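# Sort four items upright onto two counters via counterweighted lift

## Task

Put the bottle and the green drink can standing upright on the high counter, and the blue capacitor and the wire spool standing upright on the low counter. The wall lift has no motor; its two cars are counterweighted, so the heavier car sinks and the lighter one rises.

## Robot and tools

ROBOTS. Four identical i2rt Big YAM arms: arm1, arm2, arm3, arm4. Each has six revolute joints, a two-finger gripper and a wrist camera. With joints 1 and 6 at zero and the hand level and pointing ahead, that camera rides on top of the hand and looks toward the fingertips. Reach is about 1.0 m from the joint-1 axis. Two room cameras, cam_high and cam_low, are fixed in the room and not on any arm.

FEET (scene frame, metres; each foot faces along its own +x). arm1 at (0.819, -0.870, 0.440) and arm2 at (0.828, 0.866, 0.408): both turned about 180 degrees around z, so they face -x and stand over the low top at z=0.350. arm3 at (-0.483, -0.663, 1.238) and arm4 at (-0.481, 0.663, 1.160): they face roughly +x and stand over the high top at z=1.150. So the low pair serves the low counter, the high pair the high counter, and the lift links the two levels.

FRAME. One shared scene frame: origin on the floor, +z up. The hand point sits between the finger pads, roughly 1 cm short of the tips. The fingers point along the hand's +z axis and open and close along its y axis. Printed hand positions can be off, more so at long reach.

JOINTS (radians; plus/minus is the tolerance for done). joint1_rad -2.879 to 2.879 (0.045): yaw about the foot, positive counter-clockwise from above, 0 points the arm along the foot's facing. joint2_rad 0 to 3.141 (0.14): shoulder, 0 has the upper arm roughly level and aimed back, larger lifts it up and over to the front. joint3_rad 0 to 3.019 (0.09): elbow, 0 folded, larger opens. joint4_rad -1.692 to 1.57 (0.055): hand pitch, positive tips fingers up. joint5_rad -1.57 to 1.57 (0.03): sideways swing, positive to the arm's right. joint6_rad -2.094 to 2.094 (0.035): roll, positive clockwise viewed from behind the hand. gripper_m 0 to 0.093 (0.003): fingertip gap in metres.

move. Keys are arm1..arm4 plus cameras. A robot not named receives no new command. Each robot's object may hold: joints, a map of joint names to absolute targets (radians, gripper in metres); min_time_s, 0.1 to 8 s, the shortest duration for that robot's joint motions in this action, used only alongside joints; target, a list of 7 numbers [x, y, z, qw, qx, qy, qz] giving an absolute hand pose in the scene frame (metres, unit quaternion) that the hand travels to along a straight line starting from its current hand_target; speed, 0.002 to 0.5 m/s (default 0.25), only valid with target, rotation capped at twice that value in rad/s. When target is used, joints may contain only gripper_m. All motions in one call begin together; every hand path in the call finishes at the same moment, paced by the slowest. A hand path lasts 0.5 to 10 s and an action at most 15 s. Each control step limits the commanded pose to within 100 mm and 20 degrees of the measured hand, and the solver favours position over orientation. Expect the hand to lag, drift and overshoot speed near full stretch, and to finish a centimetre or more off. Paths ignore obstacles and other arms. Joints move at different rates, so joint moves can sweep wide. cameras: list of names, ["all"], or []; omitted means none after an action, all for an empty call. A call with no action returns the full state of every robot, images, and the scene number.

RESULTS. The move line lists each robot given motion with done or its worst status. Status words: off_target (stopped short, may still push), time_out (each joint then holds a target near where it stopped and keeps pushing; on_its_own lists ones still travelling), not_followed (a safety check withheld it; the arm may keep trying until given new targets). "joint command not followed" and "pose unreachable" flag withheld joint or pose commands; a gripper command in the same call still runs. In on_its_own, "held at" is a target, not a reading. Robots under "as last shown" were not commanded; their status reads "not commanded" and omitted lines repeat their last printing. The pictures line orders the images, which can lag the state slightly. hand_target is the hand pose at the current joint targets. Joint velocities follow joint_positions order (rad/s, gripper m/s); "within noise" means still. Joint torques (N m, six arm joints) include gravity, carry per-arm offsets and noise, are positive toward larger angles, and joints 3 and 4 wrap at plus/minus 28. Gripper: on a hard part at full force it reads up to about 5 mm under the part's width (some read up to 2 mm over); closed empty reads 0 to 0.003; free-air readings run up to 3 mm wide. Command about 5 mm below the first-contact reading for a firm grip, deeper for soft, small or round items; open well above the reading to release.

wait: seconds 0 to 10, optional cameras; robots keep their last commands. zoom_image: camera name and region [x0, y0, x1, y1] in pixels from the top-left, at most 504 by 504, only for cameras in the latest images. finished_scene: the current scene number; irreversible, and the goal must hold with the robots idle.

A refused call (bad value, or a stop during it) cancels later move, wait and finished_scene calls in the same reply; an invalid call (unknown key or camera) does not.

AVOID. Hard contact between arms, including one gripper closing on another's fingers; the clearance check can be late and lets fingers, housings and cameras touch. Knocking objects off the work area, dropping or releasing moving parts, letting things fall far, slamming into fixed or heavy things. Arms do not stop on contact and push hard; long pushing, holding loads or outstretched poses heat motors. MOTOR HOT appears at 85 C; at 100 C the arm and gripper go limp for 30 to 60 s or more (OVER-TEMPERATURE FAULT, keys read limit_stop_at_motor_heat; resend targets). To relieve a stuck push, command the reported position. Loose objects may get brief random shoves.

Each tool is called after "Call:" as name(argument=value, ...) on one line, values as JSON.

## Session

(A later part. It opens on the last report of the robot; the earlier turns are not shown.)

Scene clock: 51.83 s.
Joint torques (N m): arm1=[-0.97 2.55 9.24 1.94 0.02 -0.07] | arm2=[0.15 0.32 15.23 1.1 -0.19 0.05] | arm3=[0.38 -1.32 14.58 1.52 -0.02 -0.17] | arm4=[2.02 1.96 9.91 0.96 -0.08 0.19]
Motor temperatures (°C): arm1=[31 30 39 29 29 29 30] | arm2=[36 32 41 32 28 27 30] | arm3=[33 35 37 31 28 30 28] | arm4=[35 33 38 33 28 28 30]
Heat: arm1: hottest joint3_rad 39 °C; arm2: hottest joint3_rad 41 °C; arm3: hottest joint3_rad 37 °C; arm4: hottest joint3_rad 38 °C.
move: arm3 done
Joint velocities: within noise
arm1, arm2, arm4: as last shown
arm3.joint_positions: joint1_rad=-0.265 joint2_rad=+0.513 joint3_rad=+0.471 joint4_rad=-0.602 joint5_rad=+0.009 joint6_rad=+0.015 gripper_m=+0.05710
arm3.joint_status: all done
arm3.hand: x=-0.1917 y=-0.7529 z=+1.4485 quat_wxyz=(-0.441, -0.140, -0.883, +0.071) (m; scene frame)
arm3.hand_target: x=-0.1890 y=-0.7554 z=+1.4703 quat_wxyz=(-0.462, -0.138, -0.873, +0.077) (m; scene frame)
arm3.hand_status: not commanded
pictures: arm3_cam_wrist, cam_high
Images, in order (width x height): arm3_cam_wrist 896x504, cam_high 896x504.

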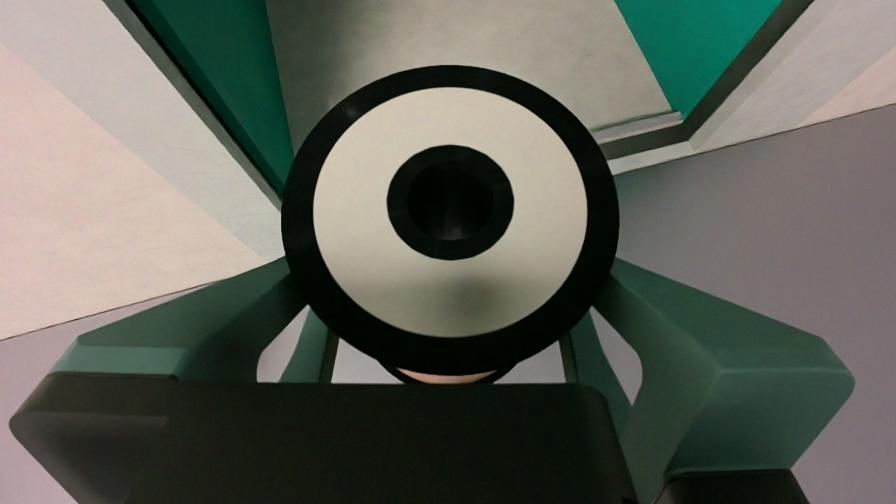

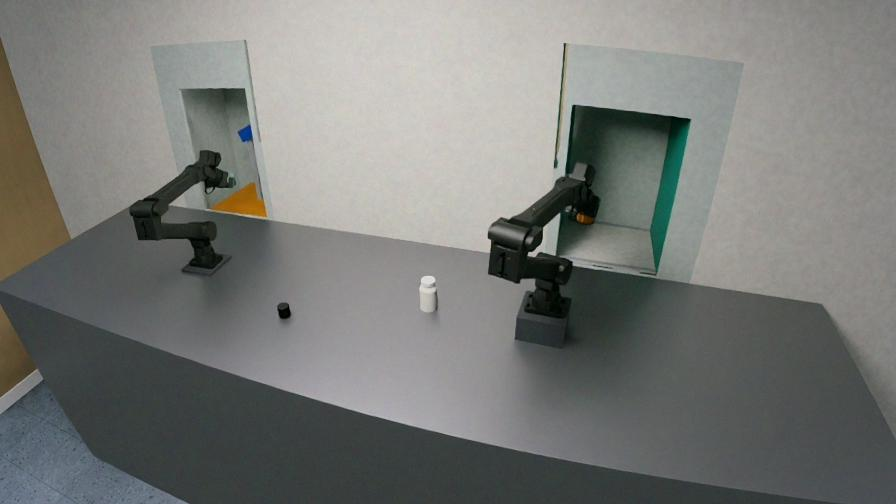

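Call:
move(arm1={"joints": {"joint1_rad": -0.017, "joint2_rad": 0.5, "joint3_rad": 0.45, "joint4_rad": -0.55}, "min_time_s": 2.2}, arm3={"target": [0.182, -0.866, 1.29, 0.487, 0.1279, 0.8609, -0.0723], "speed": 0.2}, cameras=["arm1_cam_wrist", "arm3_cam_wrist", "cam_high"])

Scene clock: 55.27 s.
Joint torques (N m): arm1=[-0.44 0.03 9.46 3.1 0.03 -0.07] | arm2=[-0.03 0.32 15.27 1.05 -0.18 0.06] | arm3=[0.79 -18.96 14.06 3.66 -0.12 -0.21] | arm4=[1.44 2.55 9.89 1.02 -0.09 0.21]
Motor temperatures (°C): arm1=[31 30 39 29 29 29 30] | arm2=[36 32 41 32 28 27 30] | arm3=[33 35 38 31 28 30 29] | arm4=[35 33 38 33 28 28 30]
Heat: arm1: hottest joint3_rad 39 °C; arm2: hottest joint3_rad 41 °C; arm3: hottest joint3_rad 38 °C; arm4: hottest joint3_rad 38 °C.
move: arm1 done; arm3 off_target
Joint velocities: within noise
arm1.joint_positions: joint1_rad=-0.028 joint2_rad=+0.509 joint3_rad=+0.455 joint4_rad=-0.580 joint5_rad=-0.004 joint6_rad=+0.004 gripper_m=+0.09396
arm1.joint_status: all done
arm1.hand: x=+0.5148 y=-0.8657 z=+0.6480 quat_wxyz=(-0.002, -0.891, +0.008, +0.453) (m; scene frame)
arm1.hand_target: x=+0.5120 y=-0.8675 z=+0.6528 quat_wxyz=(-0.003, -0.884, +0.005, +0.467) (m; scene frame)
arm1.hand_status: not commanded
arm2.joint_positions: joint1_rad=-0.092 joint2_rad=+0.404 joint3_rad=+0.500 joint4_rad=-0.612 joint5_rad=-0.053 joint6_rad=-0.005 gripper_m=+0.08788
arm2.joint_status: not commanded
arm2.hand: x=+0.5284 y=+0.8733 z=+0.6605 quat_wxyz=(-0.004, -0.867, +0.009, +0.498) (m; scene frame)
arm2.hand_target: x=+0.5275 y=+0.8755 z=+0.6712 quat_wxyz=(+0.001, -0.866, +0.006, +0.499) (m; scene frame)
arm2.hand_status: not commanded
arm3.joint_positions: joint1_rad=-0.262 joint2_rad=+1.943 joint3_rad=+1.031 joint4_rad=+0.229 joint5_rad=-0.003 joint6_rad=+0.015 gripper_m=+0.05710
arm3.joint_status: not commanded
arm3.hand: x=+0.1377 y=-0.8522 z=+1.2383 quat_wxyz=(-0.425, -0.137, -0.892, +0.063) (m; scene frame)
arm3.hand_target: x=+0.1746 y=-0.8607 z=+1.2888 quat_wxyz=(-0.486, -0.126, -0.862, +0.071) (m; scene frame)
arm3.hand_status: off_target (0.069 m and 8.1 deg from the pose sent, 0.421 m and 6.0 deg at the start)
arm4: as last shown
pictures: arm1_cam_wrist, arm3_cam_wrist, cam_high
Images, in order (width x height): arm1_cam_wrist 896x504, arm3_cam_wrist 896x504, cam_high 896x504.

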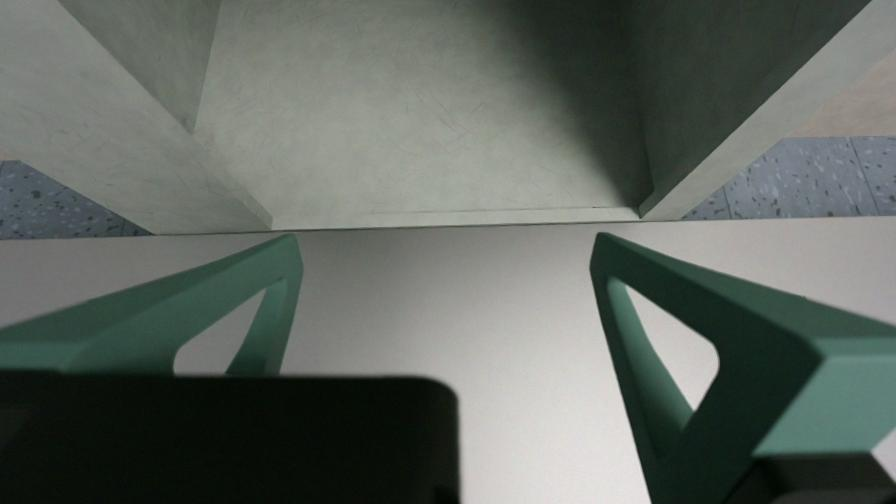

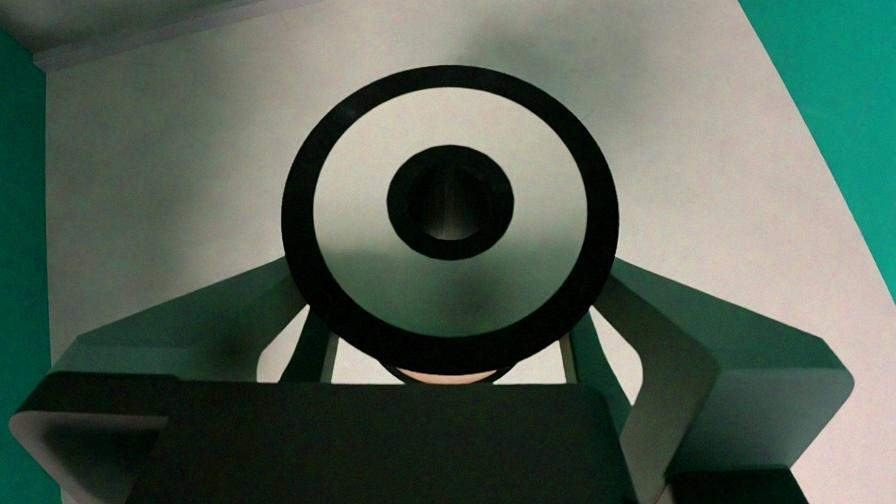

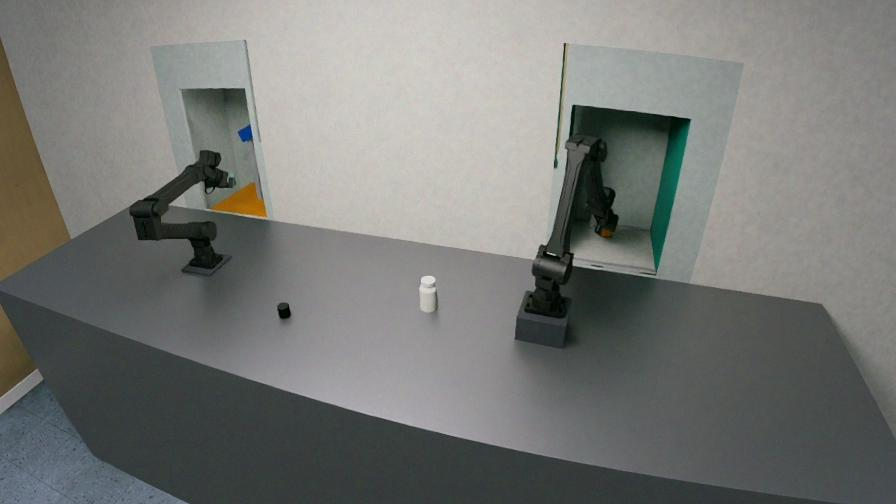

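Call:
move(arm3={"target": [0.203, -0.870, 1.248, 0.5168, 0.1253, 0.8433, -0.0768], "speed": 0.08}, cameras=["arm3_cam_wrist", "cam_high"])

Scene clock: 57.13 s.
Joint torques (N m): arm1=[-0.44 0.03 9.44 3.08 0.03 -0.07] | arm2=[0.09 0.38 15.2 1.1 -0.18 0.06] | arm3=[0.91 -19.72 13.37 3.88 0.04 -0.18] | arm4=[2.43 2.26 10.09 1.26 -0.05 0.21]
Motor temperatures (°C): arm1=[31 30 39 29 29 29 30] | arm2=[36 32 42 32 28 27 30] | arm3=[33 35 38 31 28 30 29] | arm4=[35 33 38 33 28 28 30]
Heat: arm1: hottest joint3_rad 39 °C; arm2: hottest joint3_rad 42 °C; arm3: hottest joint3_rad 38 °C; arm4: hottest joint3_rad 38 °C.
move: arm3 off_target
Joint velocities: within noise
arm1, arm2, arm4: as last shown
arm3.joint_positions: joint1_rad=-0.262 joint2_rad=+2.082 joint3_rad=+1.077 joint4_rad=+0.396 joint5_rad=-0.003 joint6_rad=+0.015 gripper_m=+0.05710
arm3.joint_status: not commanded
arm3.hand: x=+0.1620 y=-0.8599 z=+1.2012 quat_wxyz=(-0.458, -0.134, -0.876, +0.067) (m; scene frame)
arm3.hand_target: x=+0.1991 y=-0.8684 z=+1.2503 quat_wxyz=(-0.517, -0.125, -0.843, +0.077) (m; scene frame)
arm3.hand_status: off_target (0.063 m and 7.9 deg from the pose sent, 0.068 m and 12.1 deg at the start)
pictures: arm3_cam_wrist, cam_high
Images, in order (width x height): arm3_cam_wrist 896x504, cam_high 896x504.

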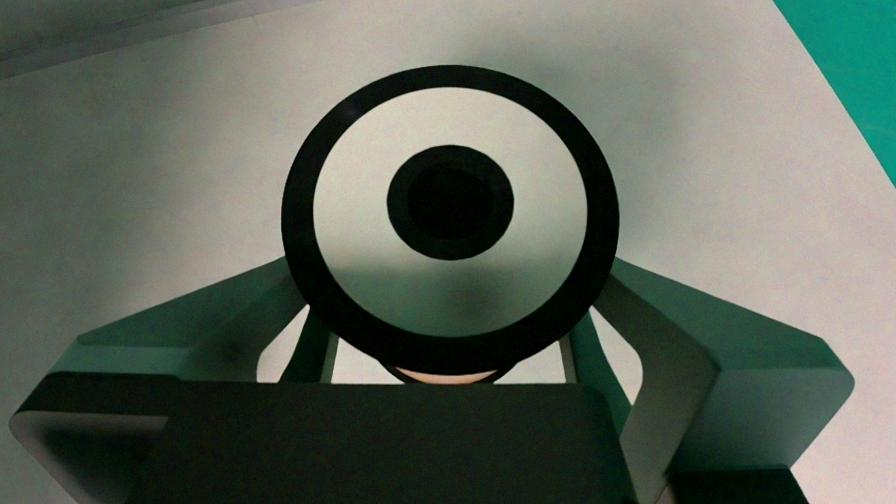

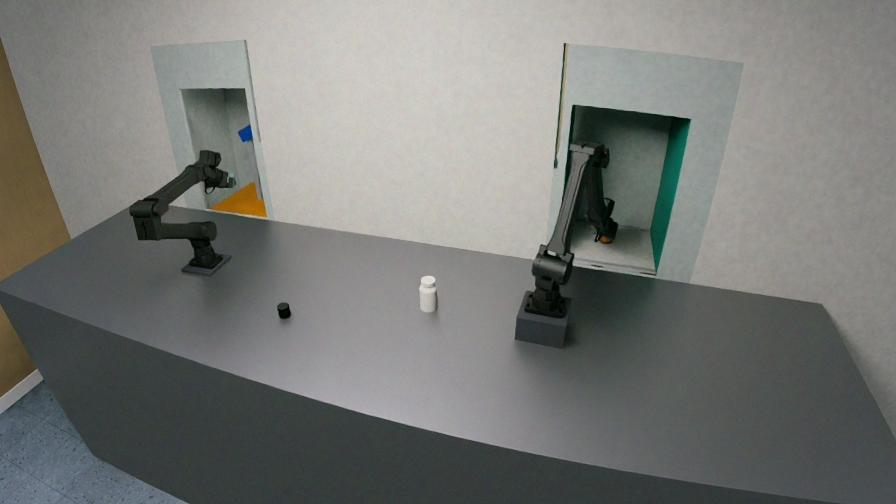

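Call:
move(arm3={"target": [0.202, -0.869, 1.236, 0.5092, 0.1259, 0.8478, -0.0756], "speed": 0.05}, cameras=["arm3_cam_wrist", "cam_high"])

Scene clock: 58.43 s.
Joint torques (N m): arm1=[-0.38 0.03 9.4 3.1 0.03 -0.07] | arm2=[-0.03 0.21 15.23 1.09 -0.2 0.05] | arm3=[0.97 -19.49 13.24 3.71 0.08 -0.17] | arm4=[1.9 2.26 10.02 1.21 -0.11 0.21]
Motor temperatures (°C): arm1=[31 30 39 29 29 29 30] | arm2=[36 32 42 32 28 27 30] | arm3=[33 35 38 32 28 30 29] | arm4=[35 33 38 33 28 28 30]
Heat: arm1: hottest joint3_rad 39 °C; arm2: hottest joint3_rad 42 °C; arm3: hottest joint3_rad 38 °C; arm4: hottest joint3_rad 38 °C.
move: arm3 off_target
Joint velocities: within noise
arm1, arm2, arm4: as last shown
arm3.joint_positions: joint1_rad=-0.262 joint2_rad=+2.098 joint3_rad=+1.080 joint4_rad=+0.396 joint5_rad=-0.003 joint6_rad=+0.015 gripper_m=+0.05710
arm3.joint_status: not commanded
arm3.hand: x=+0.1608 y=-0.8597 z=+1.1924 quat_wxyz=(-0.452, -0.135, -0.879, +0.067) (m; scene frame)
arm3.hand_target: x=+0.1977 y=-0.8674 z=+1.2378 quat_wxyz=(-0.509, -0.126, -0.848, +0.076) (m; scene frame)
arm3.hand_status: off_target (0.061 m and 7.6 deg from the pose sent, 0.054 m and 6.9 deg at the start)
pictures: arm3_cam_wrist, cam_high
Images, in order (width x height): arm3_cam_wrist 896x504, cam_high 896x504.

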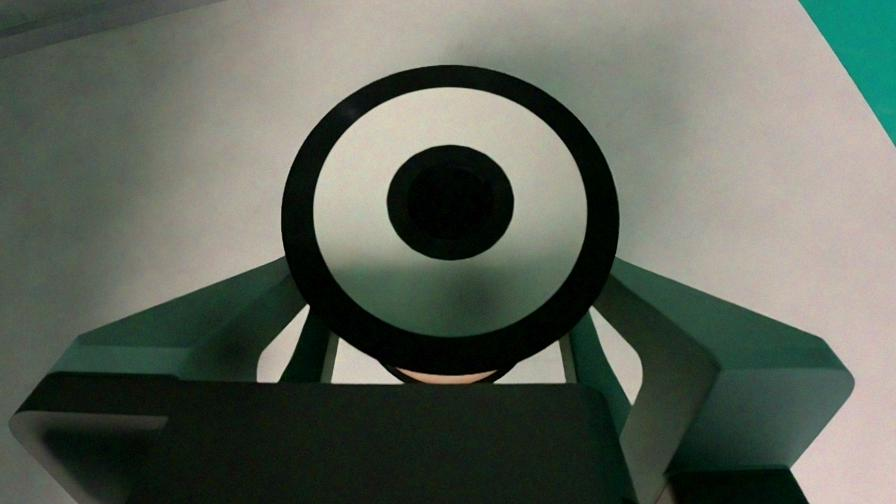

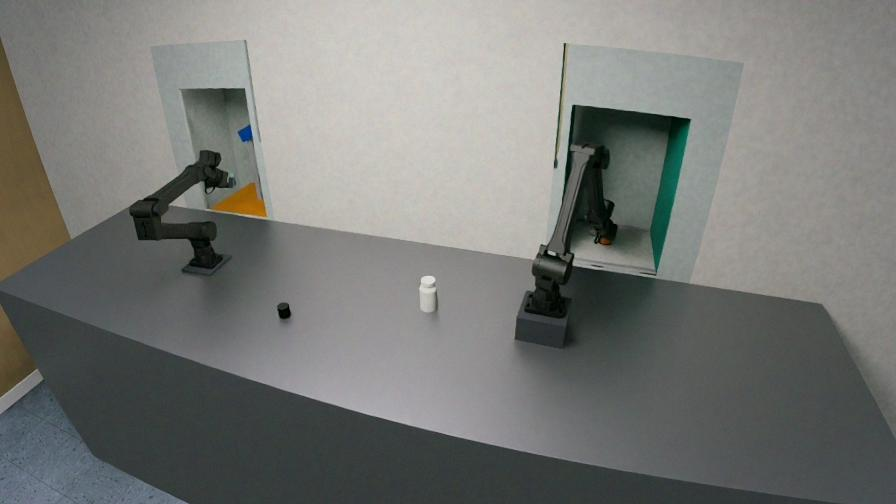

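Call:
move(arm3={"target": [0.201, -0.868, 1.226, 0.5092, 0.1259, 0.8478, -0.0756], "speed": 0.04}, cameras=["arm3_cam_wrist", "cam_high", "cam_low"])

Scene clock: 59.60 s.
Joint torques (N m): arm1=[-0.44 -0.03 9.43 3.1 0.03 -0.07] | arm2=[0.15 0.26 15.24 1.11 -0.18 0.05] | arm3=[1.08 -18.78 13.01 3.82 0.13 -0.16] | arm4=[2.02 2.26 10.04 1.1 -0.11 0.21]
Motor temperatures (°C): arm1=[31 30 39 29 29 29 30] | arm2=[36 32 42 32 28 27 30] | arm3=[33 36 38 32 28 30 29] | arm4=[35 33 38 33 28 28 30]
Heat: arm1: hottest joint3_rad 39 °C; arm2: hottest joint3_rad 42 °C; arm3: hottest joint3_rad 38 °C; arm4: hottest joint3_rad 38 °C.
move: arm3 off_target
Joint velocities: within noise
arm1, arm2: as last shown
arm3.joint_positions: joint1_rad=-0.262 joint2_rad=+2.110 joint3_rad=+1.080 joint4_rad=+0.416 joint5_rad=+0.006 joint6_rad=+0.014 gripper_m=+0.05710
arm3.joint_status: not commanded
arm3.hand: x=+0.1610 y=-0.8614 z=+1.1885 quat_wxyz=(-0.455, -0.136, -0.877, +0.071) (m; scene frame)
arm3.hand_target: x=+0.1965 y=-0.8679 z=+1.2269 quat_wxyz=(-0.508, -0.127, -0.848, +0.080) (m; scene frame)
arm3.hand_status: off_target (0.055 m and 7.2 deg from the pose sent, 0.053 m and 7.6 deg at the start)
arm4.joint_positions: joint1_rad=+0.209 joint2_rad=+0.488 joint3_rad=+0.455 joint4_rad=-0.555 joint5_rad=+0.022 joint6_rad=+0.007 gripper_m=+0.08990
arm4.joint_status: not commanded
arm4.hand: x=-0.1823 y=+0.7431 z=+1.3755 quat_wxyz=(-0.464, +0.115, -0.876, -0.062) (m; scene frame)
arm4.hand_target: x=-0.1852 y=+0.7427 z=+1.3708 quat_wxyz=(-0.457, +0.111, -0.880, -0.064) (m; scene frame)
arm4.hand_status: not commanded
pictures: arm3_cam_wrist, cam_high, cam_low
Images, in order (width x height): arm3_cam_wrist 896x504, cam_high 896x504, cam_low 896x504.

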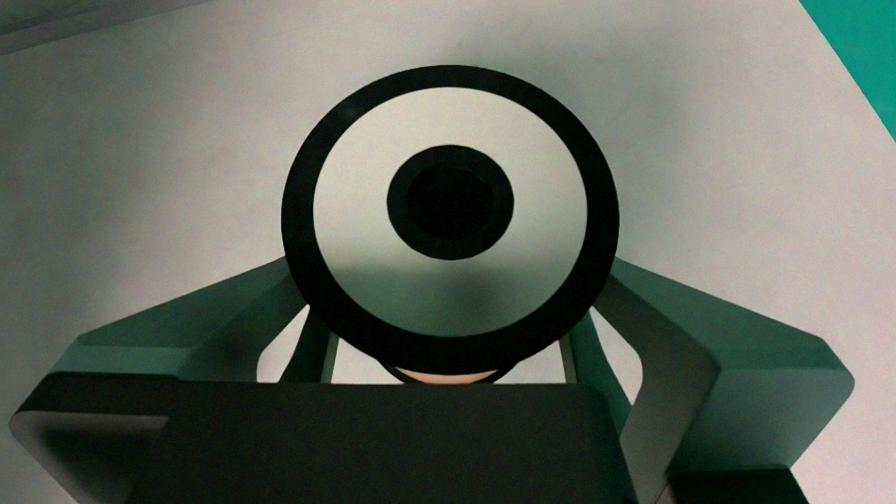

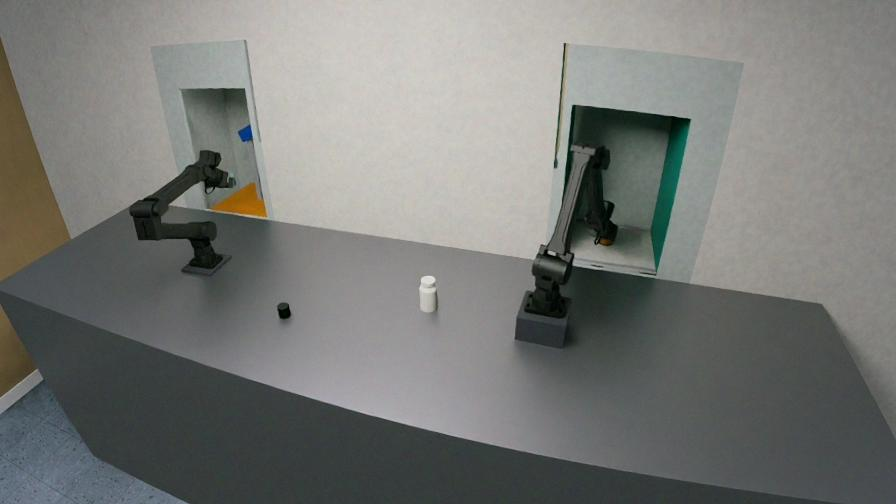

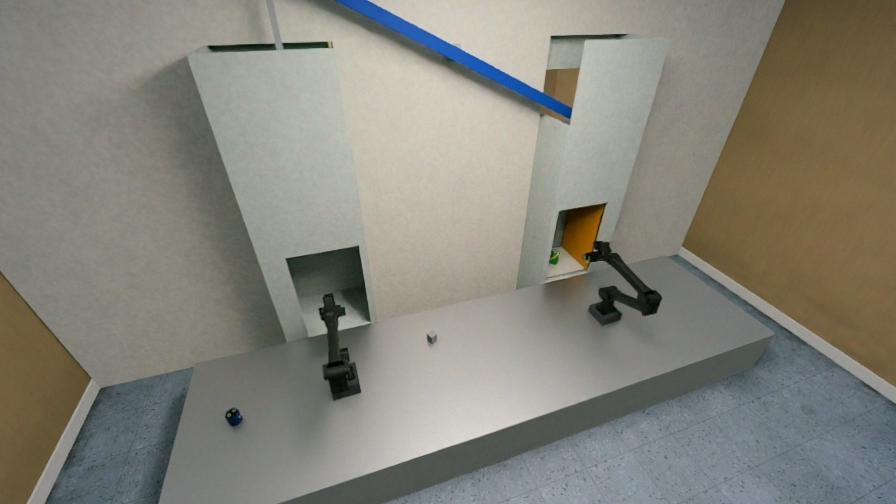

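Call:
move(arm3={"target": [0.196, -0.867, 1.212, 0.5016, 0.1265, 0.8523, -0.0745], "speed": 0.04}, cameras=["arm3_cam_wrist"])

Scene clock: 60.83 s.
Joint torques (N m): arm1=[-0.44 -0.03 9.4 3.08 0.03 -0.07] | arm2=[0.03 0.32 15.21 1.14 -0.19 0.05] | arm3=[1.26 -17.67 12.59 3.54 -0.13 -0.14] | arm4=[1.85 2.37 9.92 1.09 -0.08 0.21]
Motor temperatures (°C): arm1=[31 30 39 29 29 29 30] | arm2=[36 32 42 32 28 27 30] | arm3=[33 36 38 32 28 30 29] | arm4=[35 33 38 33 28 28 30]
Heat: arm1: hottest joint3_rad 39 °C; arm2: hottest joint3_rad 42 °C; arm3: hottest joint3_rad 38 °C; arm4: hottest joint3_rad 38 °C.
move: arm3 off_target
Joint velocities: within noise
arm1, arm2, arm4: as last shown
arm3.joint_positions: joint1_rad=-0.271 joint2_rad=+2.116 joint3_rad=+1.081 joint4_rad=+0.430 joint5_rad=+0.004 joint6_rad=+0.008 gripper_m=+0.05710
arm3.joint_status: not commanded
arm3.hand: x=+0.1608 y=-0.8676 z=+1.1880 quat_wxyz=(-0.459, -0.137, -0.875, +0.075) (m; scene frame)
arm3.hand_target: x=+0.1913 y=-0.8724 z=+1.2133 quat_wxyz=(-0.501, -0.128, -0.852, +0.079) (m; scene frame)
arm3.hand_status: off_target (0.043 m and 5.7 deg from the pose sent, 0.043 m and 6.1 deg at the start)
pictures: arm3_cam_wrist
Images, in order (width x height): arm3_cam_wrist 896x504.

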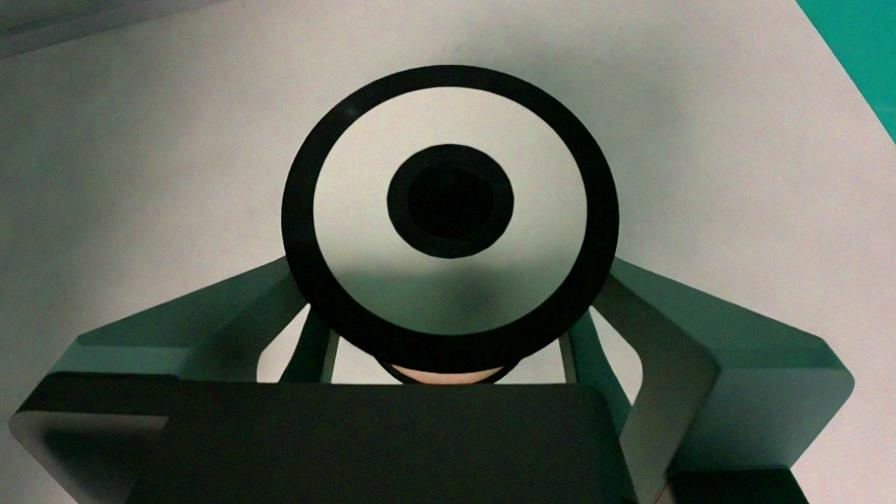

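Call:
move(arm3={"joints": {"gripper_m": 0.09}}, cameras=["arm3_cam_wrist", "cam_low"])

Call:
move(arm3={"target": [-0.20, -0.757, 1.44, 0.4902, 0.1276, 0.8590, -0.0728], "speed": 0.28}, cameras=["all"])

Scene clock: 61.83 s.
Joint torques (N m): arm1=[-0.5 -0.09 9.43 3.1 0.03 -0.07] | arm2=[-0.09 0.32 15.25 1.13 -0.19 0.05] | arm3=[1.08 -18.2 10.1 2.58 -0.09 -0.14] | arm4=[1.9 1.9 10.06 1.21 -0.11 0.23]
Motor temperatures (°C): arm1=[31 30 39 29 29 29 30] | arm2=[36 32 42 32 28 27 30] | arm3=[33 36 39 32 28 30 29] | arm4=[35 33 38 33 28 28 30]
Heat: arm1: hottest joint3_rad 39 °C; arm2: hottest joint3_rad 42 °C; arm3: hottest joint3_rad 39 °C; arm4: hottest joint3_rad 38 °C.
move: arm3 done
Joint velocities: within noise
arm1, arm2, arm4: as last shown
arm3.joint_positions: joint1_rad=-0.262 joint2_rad=+2.116 joint3_rad=+1.111 joint4_rad=+0.456 joint5_rad=+0.000 joint6_rad=+0.008 gripper_m=+0.08996
arm3.joint_status: all done
arm3.hand: x=+0.1791 y=-0.8657 z=+1.2052 quat_wxyz=(-0.483, -0.129, -0.863, +0.074) (m; scene frame)
arm3.hand_target: x=+0.1933 y=-0.8661 z=+1.2136 quat_wxyz=(-0.502, -0.124, -0.853, +0.075) (m; scene frame)
arm3.hand_status: not commanded
pictures: arm3_cam_wrist, cam_low
Images, in order (width x height): arm3_cam_wrist 896x504, cam_low 896x504.

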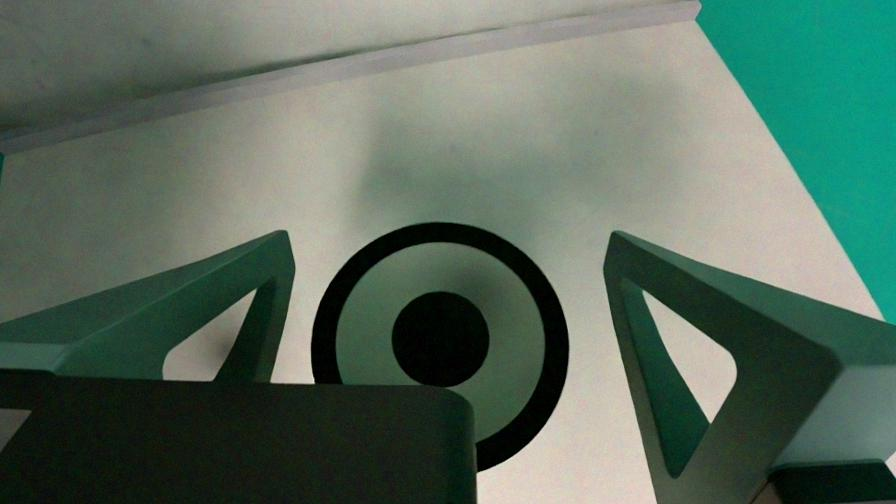

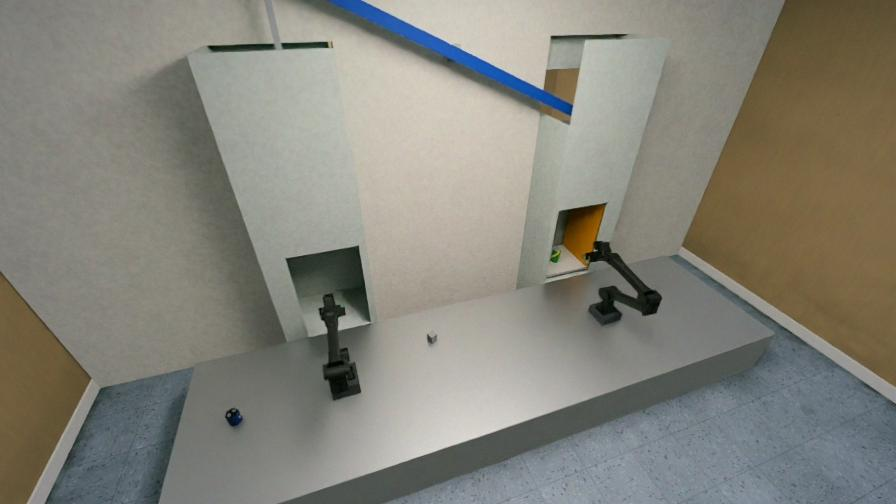

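Scene clock: 64.20 s.
Joint torques (N m): arm1=[-0.5 -0.09 9.42 3.08 0.03 -0.07] | arm2=[-0.03 0.5 15.24 1.06 -0.18 0.05] | arm3=[-0.21 1.61 12.98 0.58 -0.14 -0.35] | arm4=[2.02 2.32 9.8 1.2 -0.08 0.16]
Motor temperatures (°C): arm1=[31 30 39 29 29 29 30] | arm2=[36 32 42 32 28 27 30] | arm3=[33 36 38 32 28 30 29] | arm4=[35 33 39 33 28 28 30]
Heat: arm1: hottest joint3_rad 39 °C; arm2: hottest joint3_rad 42 °C; arm3: hottest joint3_rad 38 °C; arm4: hottest joint3_rad 39 °C.
move: arm3 off_target
Joint velocities: within noise
arm1, arm2, arm4: as last shown
arm3.joint_positions: joint1_rad=-0.332 joint2_rad=+0.417 joint3_rad=+0.370 joint4_rad=-0.451 joint5_rad=-0.065 joint6_rad=+0.003 gripper_m=+0.08996
arm3.joint_status: not commanded
arm3.hand: x=-0.1967 y=-0.7593 z=+1.4479 quat_wxyz=(-0.507, -0.139, -0.848, +0.069) (m; scene frame)
arm3.hand_target: x=-0.1985 y=-0.7621 z=+1.4465 quat_wxyz=(-0.497, -0.136, -0.854, +0.075) (m; scene frame)
arm3.hand_status: off_target (0.009 m and 2.7 deg from the pose sent, 0.459 m and 0.9 deg at the start)
pictures: arm1_cam_wrist, arm2_cam_wrist, arm3_cam_wrist, arm4_cam_wrist, cam_high, cam_low
Images, in order (width x height): arm1_cam_wrist 896x504, arm2_cam_wrist 896x504, arm3_cam_wrist 896x504, arm4_cam_wrist 896x504, cam_high 896x504, cam_low 896x504.

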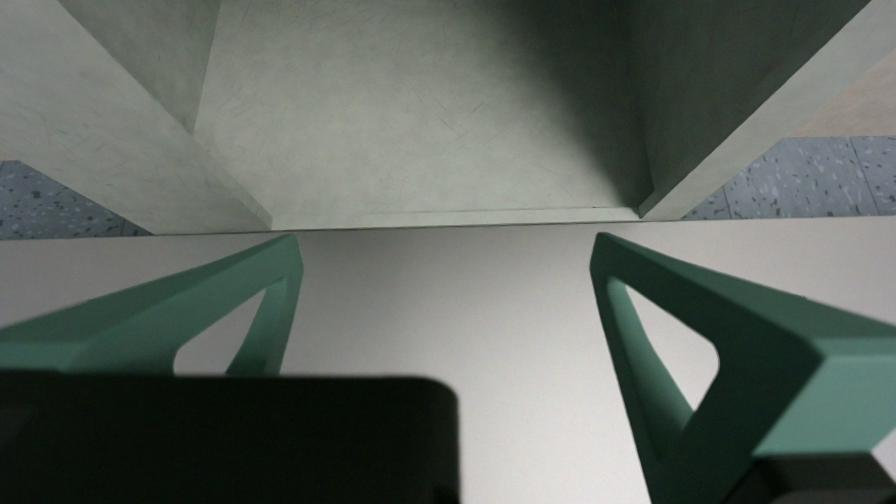

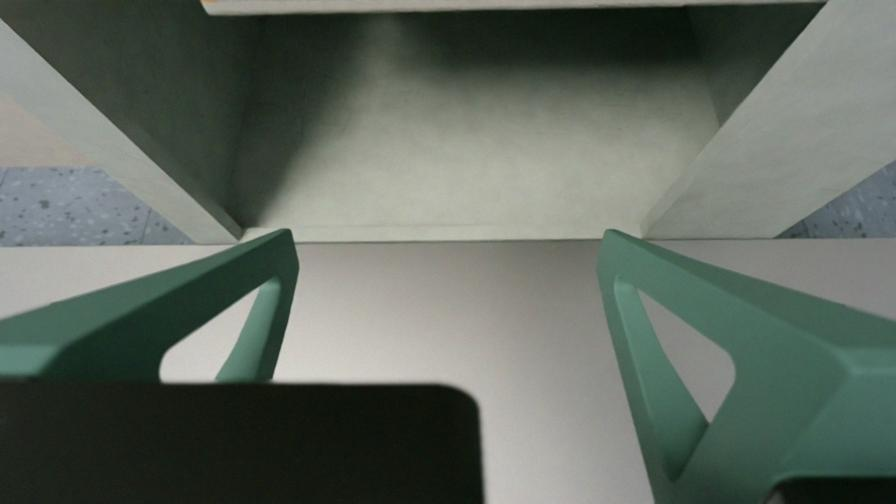

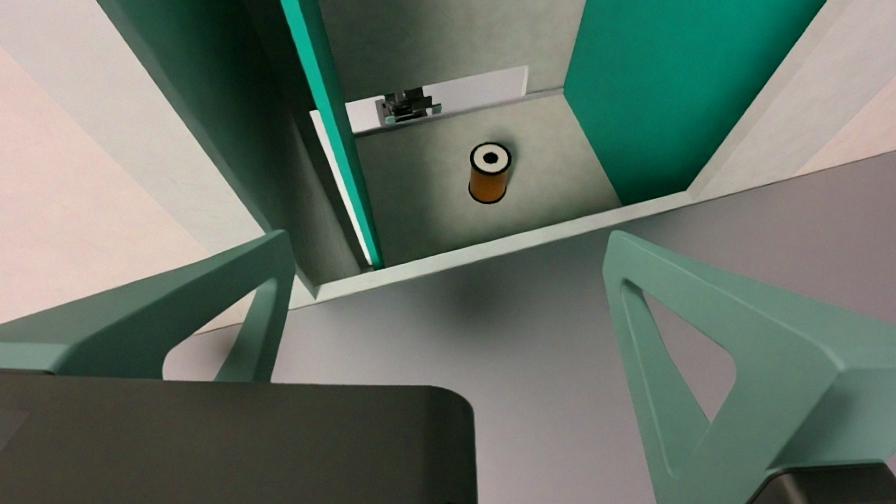

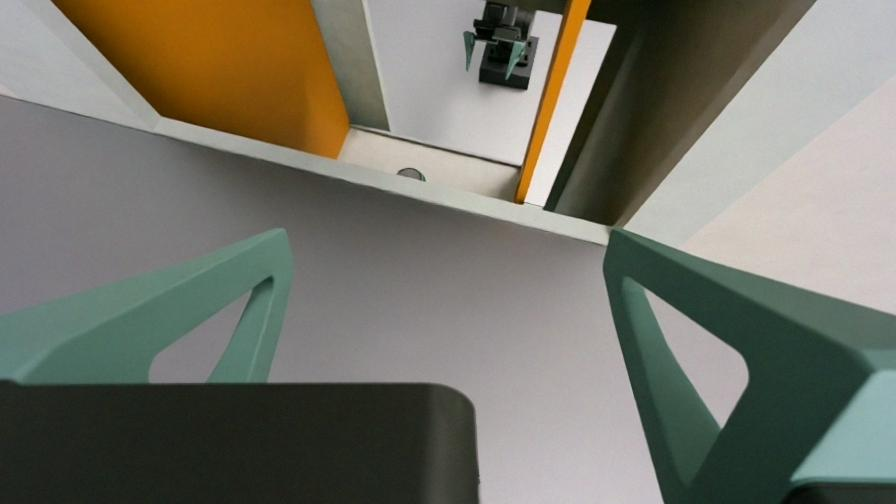

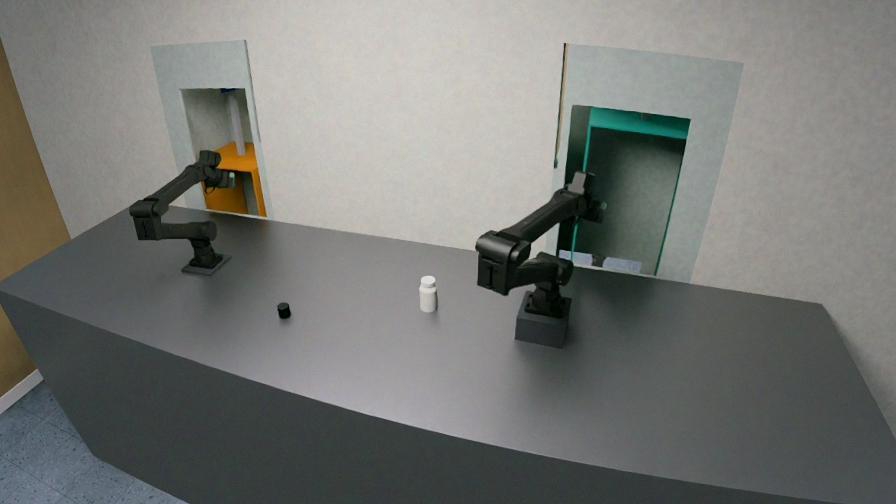

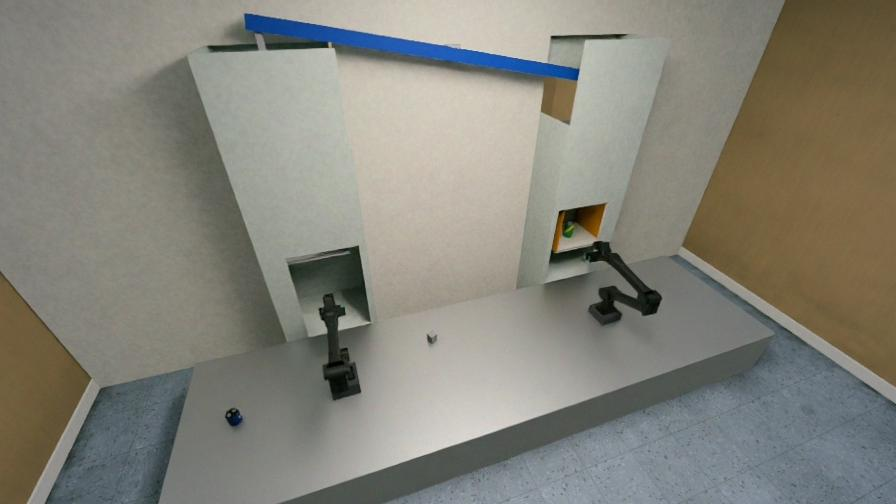

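Call:
wait(seconds=2.5, cameras=["all"])

Scene clock: 67.07 s.
Joint torques (N m): arm1=[-0.5 0.03 9.4 3.1 0.03 -0.07] | arm2=[0.09 0.26 15.23 1.09 -0.19 0.04] | arm3=[-0.21 1.67 12.98 0.59 -0.13 -0.36] | arm4=[2.02 1.96 10.07 1.14 -0.07 0.22]
Motor temperatures (°C): arm1=[31 30 40 29 29 29 30] | arm2=[36 32 43 32 28 27 30] | arm3=[33 36 39 31 28 30 29] | arm4=[35 33 39 33 28 28 30]
Heat: arm1: hottest joint3_rad 40 °C; arm2: hottest joint3_rad 43 °C; arm3: hottest joint3_rad 39 °C; arm4: hottest joint3_rad 39 °C.
Joint velocities: within noise
arm1.joint_positions: joint1_rad=-0.028 joint2_rad=+0.509 joint3_rad=+0.455 joint4_rad=-0.580 joint5_rad=-0.004 joint6_rad=+0.004 gripper_m=+0.09396
arm1.joint_status: not commanded
arm1.hand: x=+0.5148 y=-0.8657 z=+0.6480 quat_wxyz=(-0.002, -0.891, +0.008, +0.453) (m; scene frame)
arm1.hand_target: x=+0.5120 y=-0.8675 z=+0.6528 quat_wxyz=(-0.003, -0.884, +0.005, +0.467) (m; scene frame)
arm1.hand_status: not commanded
arm2.joint_positions: joint1_rad=-0.092 joint2_rad=+0.404 joint3_rad=+0.500 joint4_rad=-0.612 joint5_rad=-0.053 joint6_rad=-0.005 gripper_m=+0.08788
arm2.joint_status: not commanded
arm2.hand: x=+0.5284 y=+0.8733 z=+0.6605 quat_wxyz=(-0.004, -0.867, +0.009, +0.498) (m; scene frame)
arm2.hand_target: x=+0.5275 y=+0.8755 z=+0.6712 quat_wxyz=(+0.001, -0.866, +0.006, +0.499) (m; scene frame)
arm2.hand_status: not commanded
arm3.joint_positions: joint1_rad=-0.332 joint2_rad=+0.417 joint3_rad=+0.370 joint4_rad=-0.451 joint5_rad=-0.065 joint6_rad=+0.003 gripper_m=+0.08996
arm3.joint_status: not commanded
arm3.hand: x=-0.1967 y=-0.7593 z=+1.4479 quat_wxyz=(-0.507, -0.139, -0.848, +0.069) (m; scene frame)
arm3.hand_target: x=-0.1985 y=-0.7621 z=+1.4465 quat_wxyz=(-0.497, -0.136, -0.854, +0.075) (m; scene frame)
arm3.hand_status: off_target (0.009 m and 2.7 deg from the pose sent, 0.459 m and 0.9 deg at the start)
arm4.joint_positions: joint1_rad=+0.209 joint2_rad=+0.488 joint3_rad=+0.455 joint4_rad=-0.555 joint5_rad=+0.022 joint6_rad=+0.007 gripper_m=+0.08990
arm4.joint_status: not commanded
arm4.hand: x=-0.1823 y=+0.7431 z=+1.3755 quat_wxyz=(-0.464, +0.115, -0.876, -0.062) (m; scene frame)
arm4.hand_target: x=-0.1852 y=+0.7427 z=+1.3708 quat_wxyz=(-0.457, +0.111, -0.880, -0.064) (m; scene frame)
arm4.hand_status: not commanded
wait: 2.50 s; at rest from the start
pictures: arm1_cam_wrist, arm2_cam_wrist, arm3_cam_wrist, arm4_cam_wrist, cam_high, cam_low
Images, in order (width x height): arm1_cam_wrist 896x504, arm2_cam_wrist 896x504, arm3_cam_wrist 896x504, arm4_cam_wrist 896x504, cam_high 896x504, cam_low 896x504.

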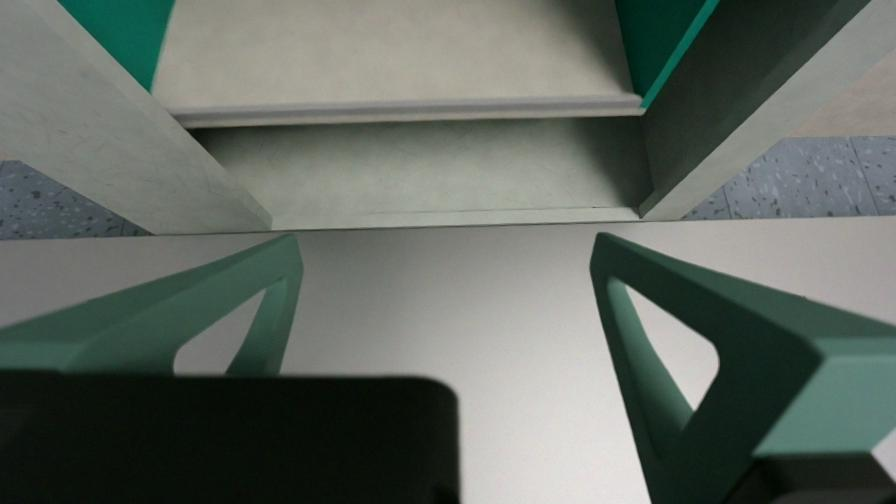

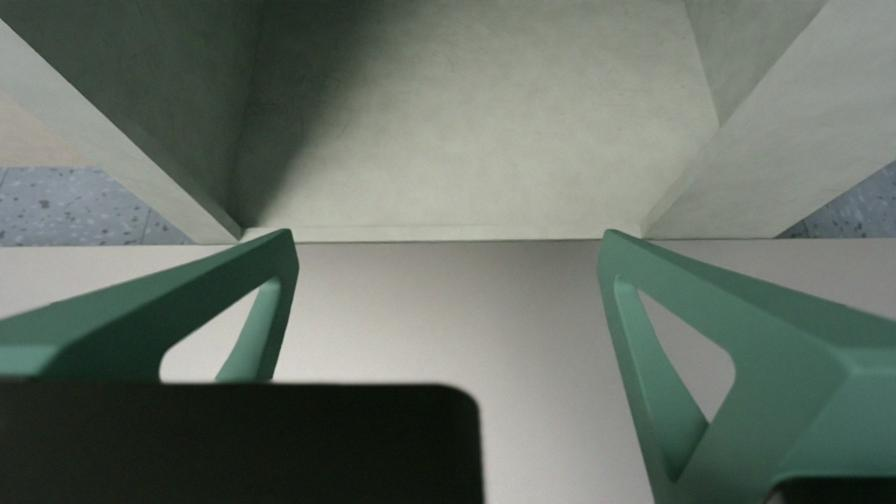

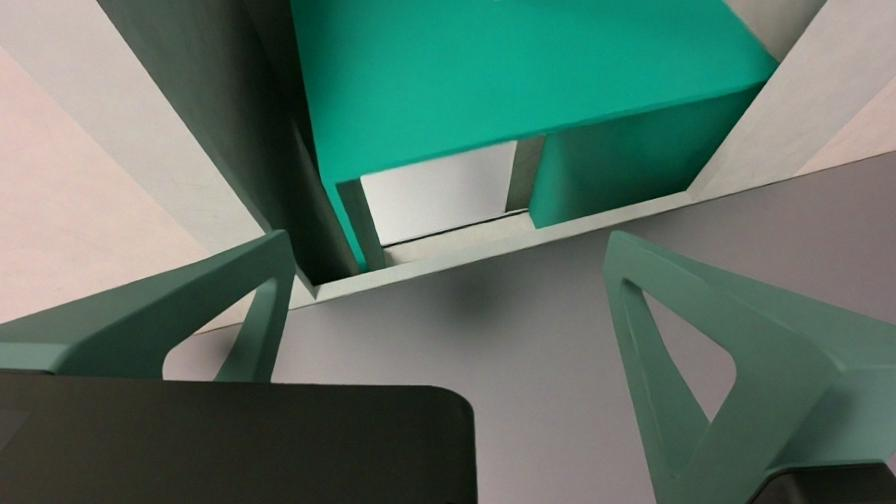

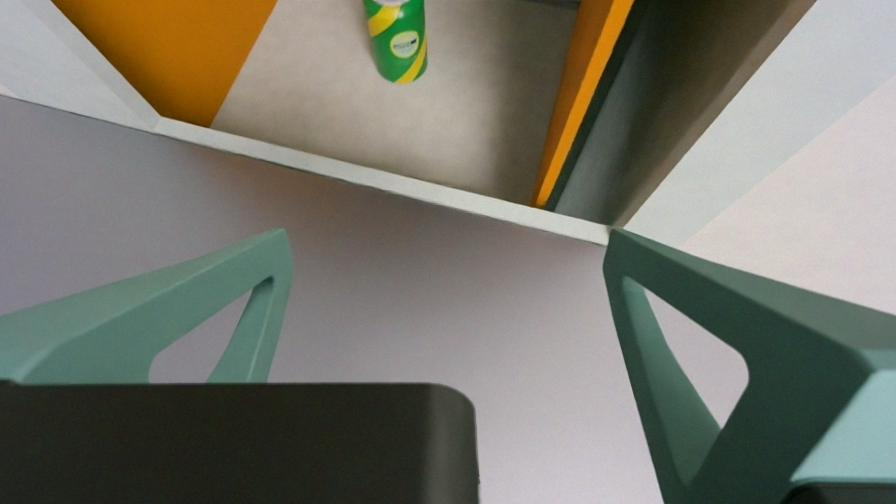

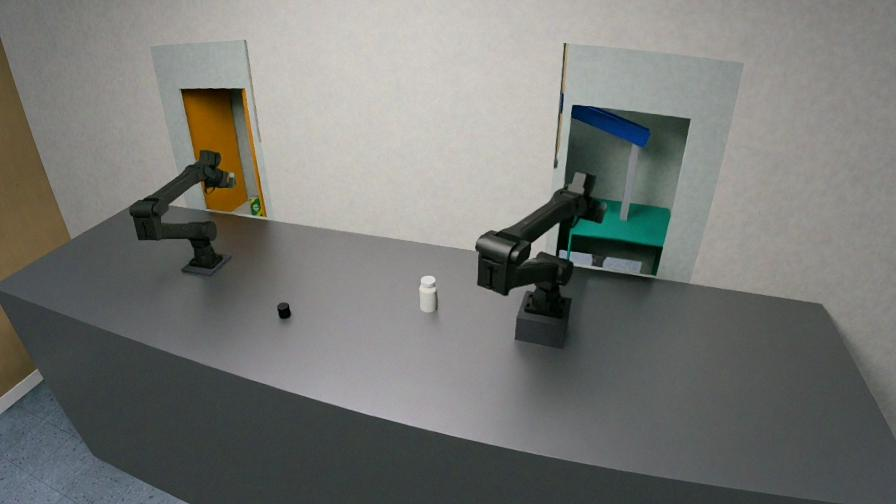

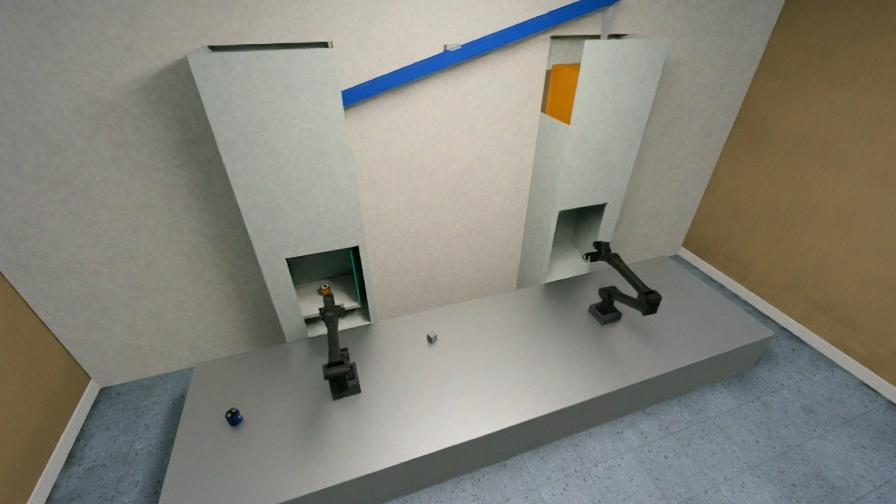

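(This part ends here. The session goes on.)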